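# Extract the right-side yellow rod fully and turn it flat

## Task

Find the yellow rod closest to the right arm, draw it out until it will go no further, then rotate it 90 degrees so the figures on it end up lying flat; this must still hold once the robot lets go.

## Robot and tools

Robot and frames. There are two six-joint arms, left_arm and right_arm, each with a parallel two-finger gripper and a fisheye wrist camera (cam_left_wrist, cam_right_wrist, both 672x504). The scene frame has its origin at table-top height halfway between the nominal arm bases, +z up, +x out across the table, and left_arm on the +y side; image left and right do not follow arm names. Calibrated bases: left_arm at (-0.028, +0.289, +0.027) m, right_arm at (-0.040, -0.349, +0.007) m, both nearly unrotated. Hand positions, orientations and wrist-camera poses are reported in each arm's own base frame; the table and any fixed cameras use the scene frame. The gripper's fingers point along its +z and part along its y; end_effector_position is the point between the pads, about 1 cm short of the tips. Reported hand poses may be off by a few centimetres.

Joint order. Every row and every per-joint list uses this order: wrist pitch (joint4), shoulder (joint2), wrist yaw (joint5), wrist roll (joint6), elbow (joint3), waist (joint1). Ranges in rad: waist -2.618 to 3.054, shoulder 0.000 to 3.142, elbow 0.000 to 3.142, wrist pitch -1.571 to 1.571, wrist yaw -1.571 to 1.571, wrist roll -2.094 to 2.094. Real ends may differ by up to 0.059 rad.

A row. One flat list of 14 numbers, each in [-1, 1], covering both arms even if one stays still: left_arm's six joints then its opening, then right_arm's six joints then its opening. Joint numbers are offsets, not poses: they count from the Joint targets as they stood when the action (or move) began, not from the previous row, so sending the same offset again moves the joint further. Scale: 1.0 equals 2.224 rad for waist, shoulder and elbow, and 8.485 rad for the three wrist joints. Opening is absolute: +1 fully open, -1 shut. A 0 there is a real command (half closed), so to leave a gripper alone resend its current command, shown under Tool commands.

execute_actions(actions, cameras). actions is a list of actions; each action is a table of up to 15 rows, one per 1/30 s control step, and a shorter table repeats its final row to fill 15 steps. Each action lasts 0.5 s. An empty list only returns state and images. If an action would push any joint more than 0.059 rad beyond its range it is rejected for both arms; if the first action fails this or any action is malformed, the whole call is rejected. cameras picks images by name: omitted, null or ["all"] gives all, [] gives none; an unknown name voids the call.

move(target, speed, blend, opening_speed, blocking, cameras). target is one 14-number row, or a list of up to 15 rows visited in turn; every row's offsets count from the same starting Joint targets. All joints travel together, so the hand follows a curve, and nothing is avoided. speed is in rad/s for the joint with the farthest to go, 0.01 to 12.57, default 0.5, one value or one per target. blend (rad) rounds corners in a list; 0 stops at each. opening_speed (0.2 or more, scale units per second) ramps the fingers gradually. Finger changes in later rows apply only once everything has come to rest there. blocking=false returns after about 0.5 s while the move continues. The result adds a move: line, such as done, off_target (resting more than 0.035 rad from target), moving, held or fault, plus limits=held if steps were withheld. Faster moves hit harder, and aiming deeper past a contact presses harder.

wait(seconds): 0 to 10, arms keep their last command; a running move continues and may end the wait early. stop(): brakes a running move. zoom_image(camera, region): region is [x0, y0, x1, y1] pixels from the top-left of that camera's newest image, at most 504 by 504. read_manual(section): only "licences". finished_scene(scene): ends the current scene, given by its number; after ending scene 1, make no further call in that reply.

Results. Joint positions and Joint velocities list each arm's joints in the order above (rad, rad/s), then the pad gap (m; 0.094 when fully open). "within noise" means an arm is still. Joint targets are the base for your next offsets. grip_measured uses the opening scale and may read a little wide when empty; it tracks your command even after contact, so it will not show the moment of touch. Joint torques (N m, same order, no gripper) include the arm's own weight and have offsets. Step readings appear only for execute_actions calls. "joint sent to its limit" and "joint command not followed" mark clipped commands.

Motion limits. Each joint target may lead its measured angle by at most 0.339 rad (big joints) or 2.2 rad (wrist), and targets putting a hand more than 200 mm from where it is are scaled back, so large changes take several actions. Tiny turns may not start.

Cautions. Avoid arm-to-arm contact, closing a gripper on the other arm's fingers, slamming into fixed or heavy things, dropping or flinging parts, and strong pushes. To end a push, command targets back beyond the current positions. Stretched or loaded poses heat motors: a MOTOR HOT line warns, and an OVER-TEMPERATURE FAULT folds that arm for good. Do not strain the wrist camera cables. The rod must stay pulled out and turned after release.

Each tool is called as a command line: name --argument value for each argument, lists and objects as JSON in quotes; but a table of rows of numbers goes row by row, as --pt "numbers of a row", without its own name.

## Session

execute_actions --actions '[]'

zoom_image --camera "cam_right_wrist" --region '[100, 90, 450, 290]'

Scene clock: 0.00 s.
left_arm: end_effector_position=(+0.4148, +0.0165, +0.1259) grip_measured=+1.000 end_effector_quat_wxyz=(+0.618, -0.002, +0.786, +0.007) | right_arm: end_effector_position=(+0.3922, -0.0470, +0.1045) grip_measured=+1.000 end_effector_quat_wxyz=(+0.587, +0.099, +0.798, -0.097)
Joint names: [wrist pitch, shoulder, wrist yaw, wrist roll, elbow, waist]
Joint positions: left_arm=[0.901 1.55 0.039 0.018 0.411 0.054 0.094] | right_arm=[0.87 1.537 0.277 0.046 0.357 0.003 0.094]
Joint velocities: within noise
Joint torques (N m): no reading
Heat: left arm: 40 °C; right arm: 38 °C.
Joint targets: left_arm=[0.889 1.548 0.039 0.019 0.413 0.054] | right_arm=[0.861 1.534 0.277 0.048 0.360 0.003]
Tool commands: left_gripper/opening=+1.0 right_gripper/opening=+1.0
camera_calibration:
cam_left_wrist: T_world_to_cam=[[-0.0177666, -0.985889, 0.166453, -0.00796993], [-0.580802, -0.125334, -0.804339, 0.378982], [0.813851, -0.110967, -0.570379, -0.140833], [0, 0, 0, 1]] pos_world=[0.334589, 0.0240143, 0.225829]
cam_right_wrist: T_world_to_cam=[[-0.259579, -0.939623, 0.222998, 0.0249194], [-0.669667, 0.00876005, -0.74261, 0.372385], [0.695819, -0.3421, -0.631508, -0.103244], [0, 0, 0, 1]] pos_world=[0.327681, -0.015167, 0.20578]

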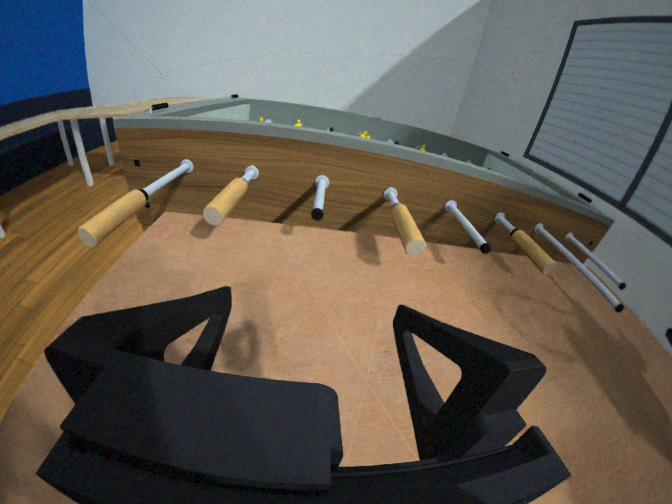

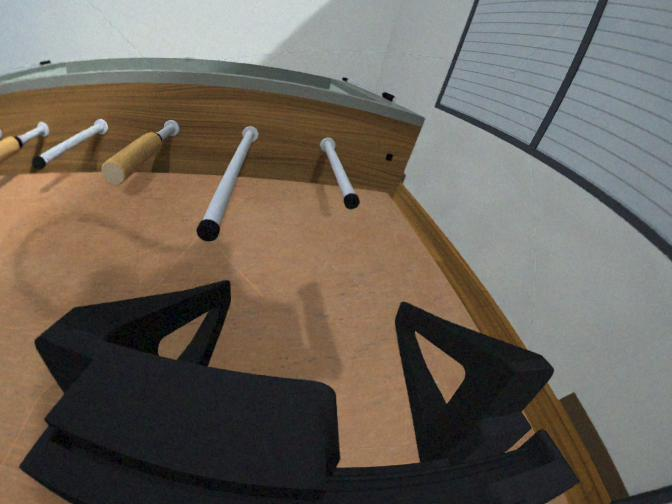

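Scaled by 1.440 from the camera's 672x504 image, which has a finer 960x720 frame.

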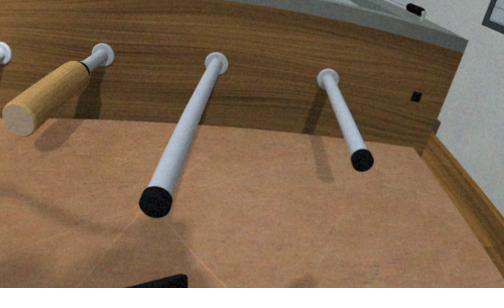

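move --pt "0 0 0 0 0 0 1 0 -0.05 0.0279 -0.1908 0 0.1942 0.2" --pt "0 0 0 0 0 0 1 0.0470 0.4330 0.0279 -0.1908 0.4132 0.1942 0.2" --speed 1.2 --blend 0.1 --cameras '["cam_right_wrist"]'

Scene clock: 37.50 s.
left_arm: end_effector_position=(+0.4148, +0.0165, +0.1259) grip_measured=+1.000 end_effector_quat_wxyz=(+0.618, -0.002, +0.786, +0.007) | right_arm: end_effector_position=(+0.5786, +0.1675, +0.0740) grip_measured=+0.202 end_effector_quat_wxyz=(+0.483, -0.474, +0.518, -0.523)
Joint names: [wrist pitch, shoulder, wrist yaw, wrist roll, elbow, waist]
Joint positions: left_arm=[0.901 1.55 0.039 0.018 0.411 0.054 0.094] | right_arm=[1.241 2.483 0.511 -1.574 1.258 0.427 0.056]
Joint velocities: within noise
Joint torques (N m): left_arm=[1.86 -6.82 0 0.02 5.67 -0.06] | right_arm=[1.87 -10.35 0.07 0.04 6.42 0.72]
Heat: left arm: 40 °C; right arm: 40 °C.
Joint targets: left_arm=[0.889 1.548 0.039 0.019 0.413 0.054] | right_arm=[1.260 2.497 0.514 -1.571 1.279 0.435]
move: done
camera_calibration:
cam_right_wrist: T_world_to_cam=[[-0.0484975, 0.178502, 0.982744, -0.0839203], [-0.475636, -0.86931, 0.134426, 0.442662], [0.878304, -0.460909, 0.127061, -0.320599], [0, 0, 0, 1]] pos_world=[0.48806, 0.252023, 0.0637027]
Images, in order (width x height): cam_right_wrist 672x504.

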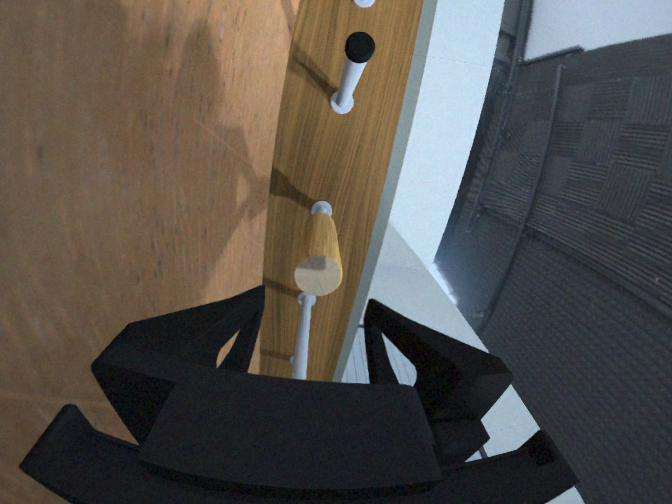

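move --pt "0 0 0 0 0 0 1 -0.0189 0.0342 -0.0031 0 0.0809 -0.0207 0.2" --pt "0 0 0 0 0 0 1 -0.0317 0.0733 -0.0070 0 0.1682 -0.0353 0.2" --pt "0 0 0 0 0 0 1 -0.0317 0.0733 -0.0070 0 0.1682 -0.0353 -0.7" --speed 0.35 --blend '[0.02,0,0]' --opening_speed 0.7 --cameras '["cam_right_wrist"]'

Scene clock: 52.87 s.
left_arm: end_effector_position=(+0.4148, +0.0165, +0.1259) grip_measured=+1.000 end_effector_quat_wxyz=(+0.618, -0.002, +0.786, +0.007) | right_arm: end_effector_position=(+0.6496, +0.1618, +0.0761) grip_measured=-0.306 end_effector_quat_wxyz=(+0.476, -0.471, +0.523, -0.527)
Joint names: [wrist pitch, shoulder, wrist yaw, wrist roll, elbow, waist]
Joint positions: left_arm=[0.901 1.55 0.039 0.018 0.411 0.054 0.094] | right_arm=[1.011 2.632 0.467 -1.574 1.632 0.364 0.033]
Joint velocities: within noise
Joint torques (N m): left_arm=[1.85 -6.75 0 0.02 5.64 -0.05] | right_arm=[1.48 -10.97 -0.1 0.04 7.43 -0.64]
Heat: left arm: 40 °C; right arm: 42 °C.
Joint targets: left_arm=[0.889 1.548 0.039 0.019 0.413 0.054] | right_arm=[0.991 2.660 0.454 -1.571 1.653 0.357]
move: done
camera_calibration:
cam_right_wrist: T_world_to_cam=[[-0.0401414, 0.18204, 0.982471, -0.0874914], [-0.491195, -0.859847, 0.13925, 0.479502], [0.870124, -0.476995, 0.123933, -0.377744], [0, 0, 0, 1]] pos_world=[0.560701, 0.248043, 0.0660019]
Images, in order (width x height): cam_right_wrist 672x504.

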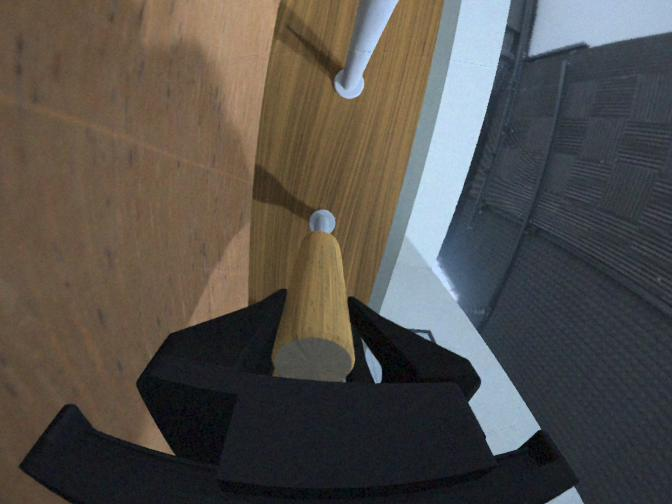

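move --pt "0 0 0 0 0 0 1 0 0 0 0.1873 0 0 -0.7" --pt "0 0 0 0 0 0 1 0.0246 -0.0836 0.0078 0.1873 -0.1610 0.0333 -0.7" --pt "0 0 0 0 0 0 1 0.0441 -0.1299 0.0166 0.1873 -0.2779 0.0670 -0.7" --pt "0 0 0 0 0 0 1 0.0400 -0.2109 0.0290 0.1952 -0.3984 0.1147 -0.7" --speed '[1.2,0.35,0.35,0.25]' --blend '[0.03,0.03,0.03,0]'

Scene clock: 86.87 s.
left_arm: end_effector_position=(+0.4148, +0.0165, +0.1259) grip_measured=+1.000 end_effector_quat_wxyz=(+0.618, -0.002, +0.786, +0.007) | right_arm: end_effector_position=(+0.4765, +0.1780, +0.0716) grip_measured=-0.307 end_effector_quat_wxyz=(+0.675, +0.025, +0.737, -0.030)
Joint names: [wrist pitch, shoulder, wrist yaw, wrist roll, elbow, waist]
Joint positions: left_arm=[0.901 1.55 0.039 0.018 0.411 0.054 0.094] | right_arm=[1.29 2.237 0.646 0.055 0.837 0.571 0.033]
Joint velocities: within noise
Joint torques (N m): left_arm=[1.85 -6.78 0 0.01 5.65 -0.02] | right_arm=[1.99 -12.9 0.69 0.37 -1.2 3.7]
Heat: left arm: 40 °C; right arm: 42 °C.
Joint targets: left_arm=[0.889 1.548 0.039 0.019 0.413 0.054] | right_arm=[1.330 2.191 0.701 0.085 0.767 0.612]
move: off_target (right_arm); right_arm: the elbow is farthest, 0.071 rad from its target
camera_calibration:
cam_left_wrist: T_world_to_cam=[[-0.0177666, -0.985889, 0.166453, -0.00796993], [-0.580802, -0.125334, -0.804339, 0.378982], [0.813851, -0.110967, -0.570379, -0.140833], [0, 0, 0, 1]] pos_world=[0.334589, 0.0240143, 0.225829]
cam_right_wrist: T_world_to_cam=[[-0.109201, -0.975235, 0.19233, 0.202392], [-0.486692, -0.116252, -0.865804, 0.346426], [0.866721, -0.188152, -0.461945, -0.226651], [0, 0, 0, 1]] pos_world=[0.387147, 0.195007, 0.15631]

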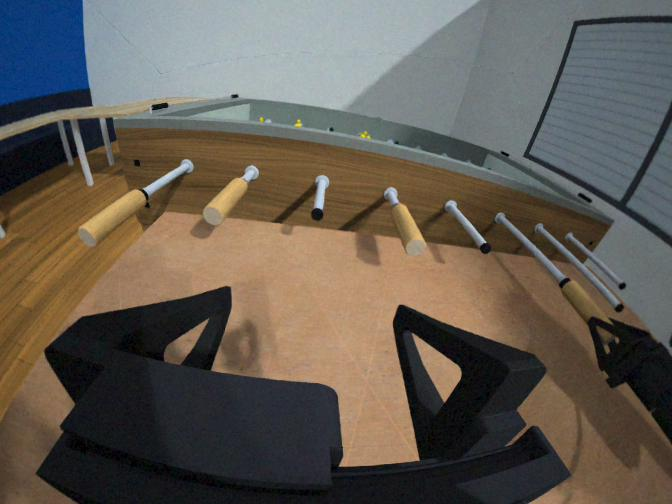

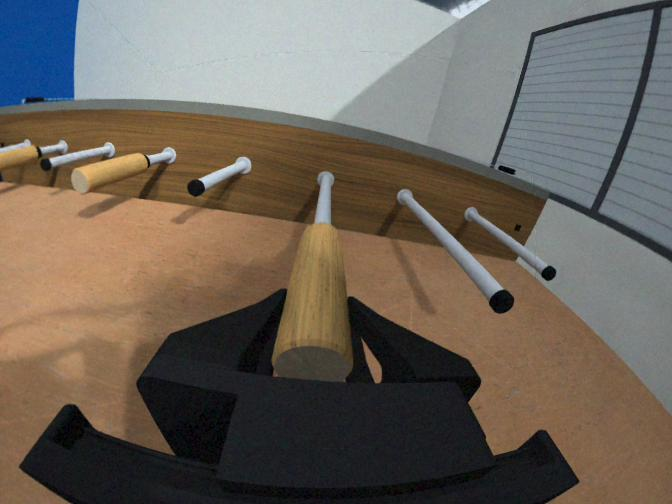

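move --pt "0 0 0 0 0 0 1 -0.0018 0.0117 -0.0048 -0.0012 0.0216 -0.0121 -0.7" --pt "0 0 0 0 0 0 1 -0.0018 0.0117 -0.0048 -0.0012 0.0216 -0.0121 0.5" --speed 0.2 --opening_speed 1.5 --cameras '["cam_right_wrist"]'

Scene clock: 92.47 s.
left_arm: end_effector_position=(+0.4148, +0.0165, +0.1259) grip_measured=+1.000 end_effector_quat_wxyz=(+0.618, -0.002, +0.786, +0.007) | right_arm: end_effector_position=(+0.4731, +0.1796, +0.0716) grip_measured=+0.497 end_effector_quat_wxyz=(+0.676, +0.027, +0.736, -0.029)
Joint names: [wrist pitch, shoulder, wrist yaw, wrist roll, elbow, waist]
Joint positions: left_arm=[0.901 1.55 0.039 0.018 0.411 0.054 0.094] | right_arm=[1.302 2.237 0.657 0.06 0.829 0.58 0.07]
Joint velocities: within noise
Joint torques (N m): left_arm=[1.85 -6.78 0 0.01 5.67 -0.06] | right_arm=[1.74 -10.66 0.11 0.16 2.86 0.44]
Heat: left arm: 40 °C; right arm: 43 °C.
Joint targets: left_arm=[0.889 1.548 0.039 0.019 0.413 0.054] | right_arm=[1.315 2.217 0.660 0.075 0.815 0.585]
move: done
camera_calibration:
cam_right_wrist: T_world_to_cam=[[-0.11133, -0.97612, 0.186533, 0.205194], [-0.483501, -0.110785, -0.868305, 0.342607], [0.868235, -0.186857, -0.459622, -0.22453], [0, 0, 0, 1]] pos_world=[0.38344, 0.196295, 0.156013]
Images, in order (width x height): cam_right_wrist 672x504.

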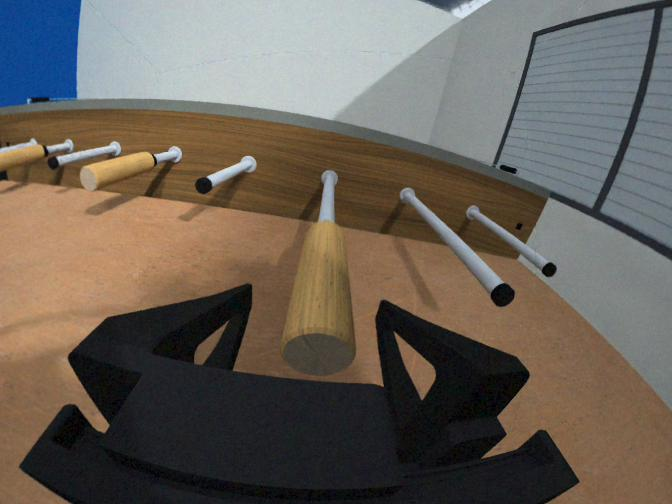

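finished_scene --scene 3

The scene is finished: the task was done.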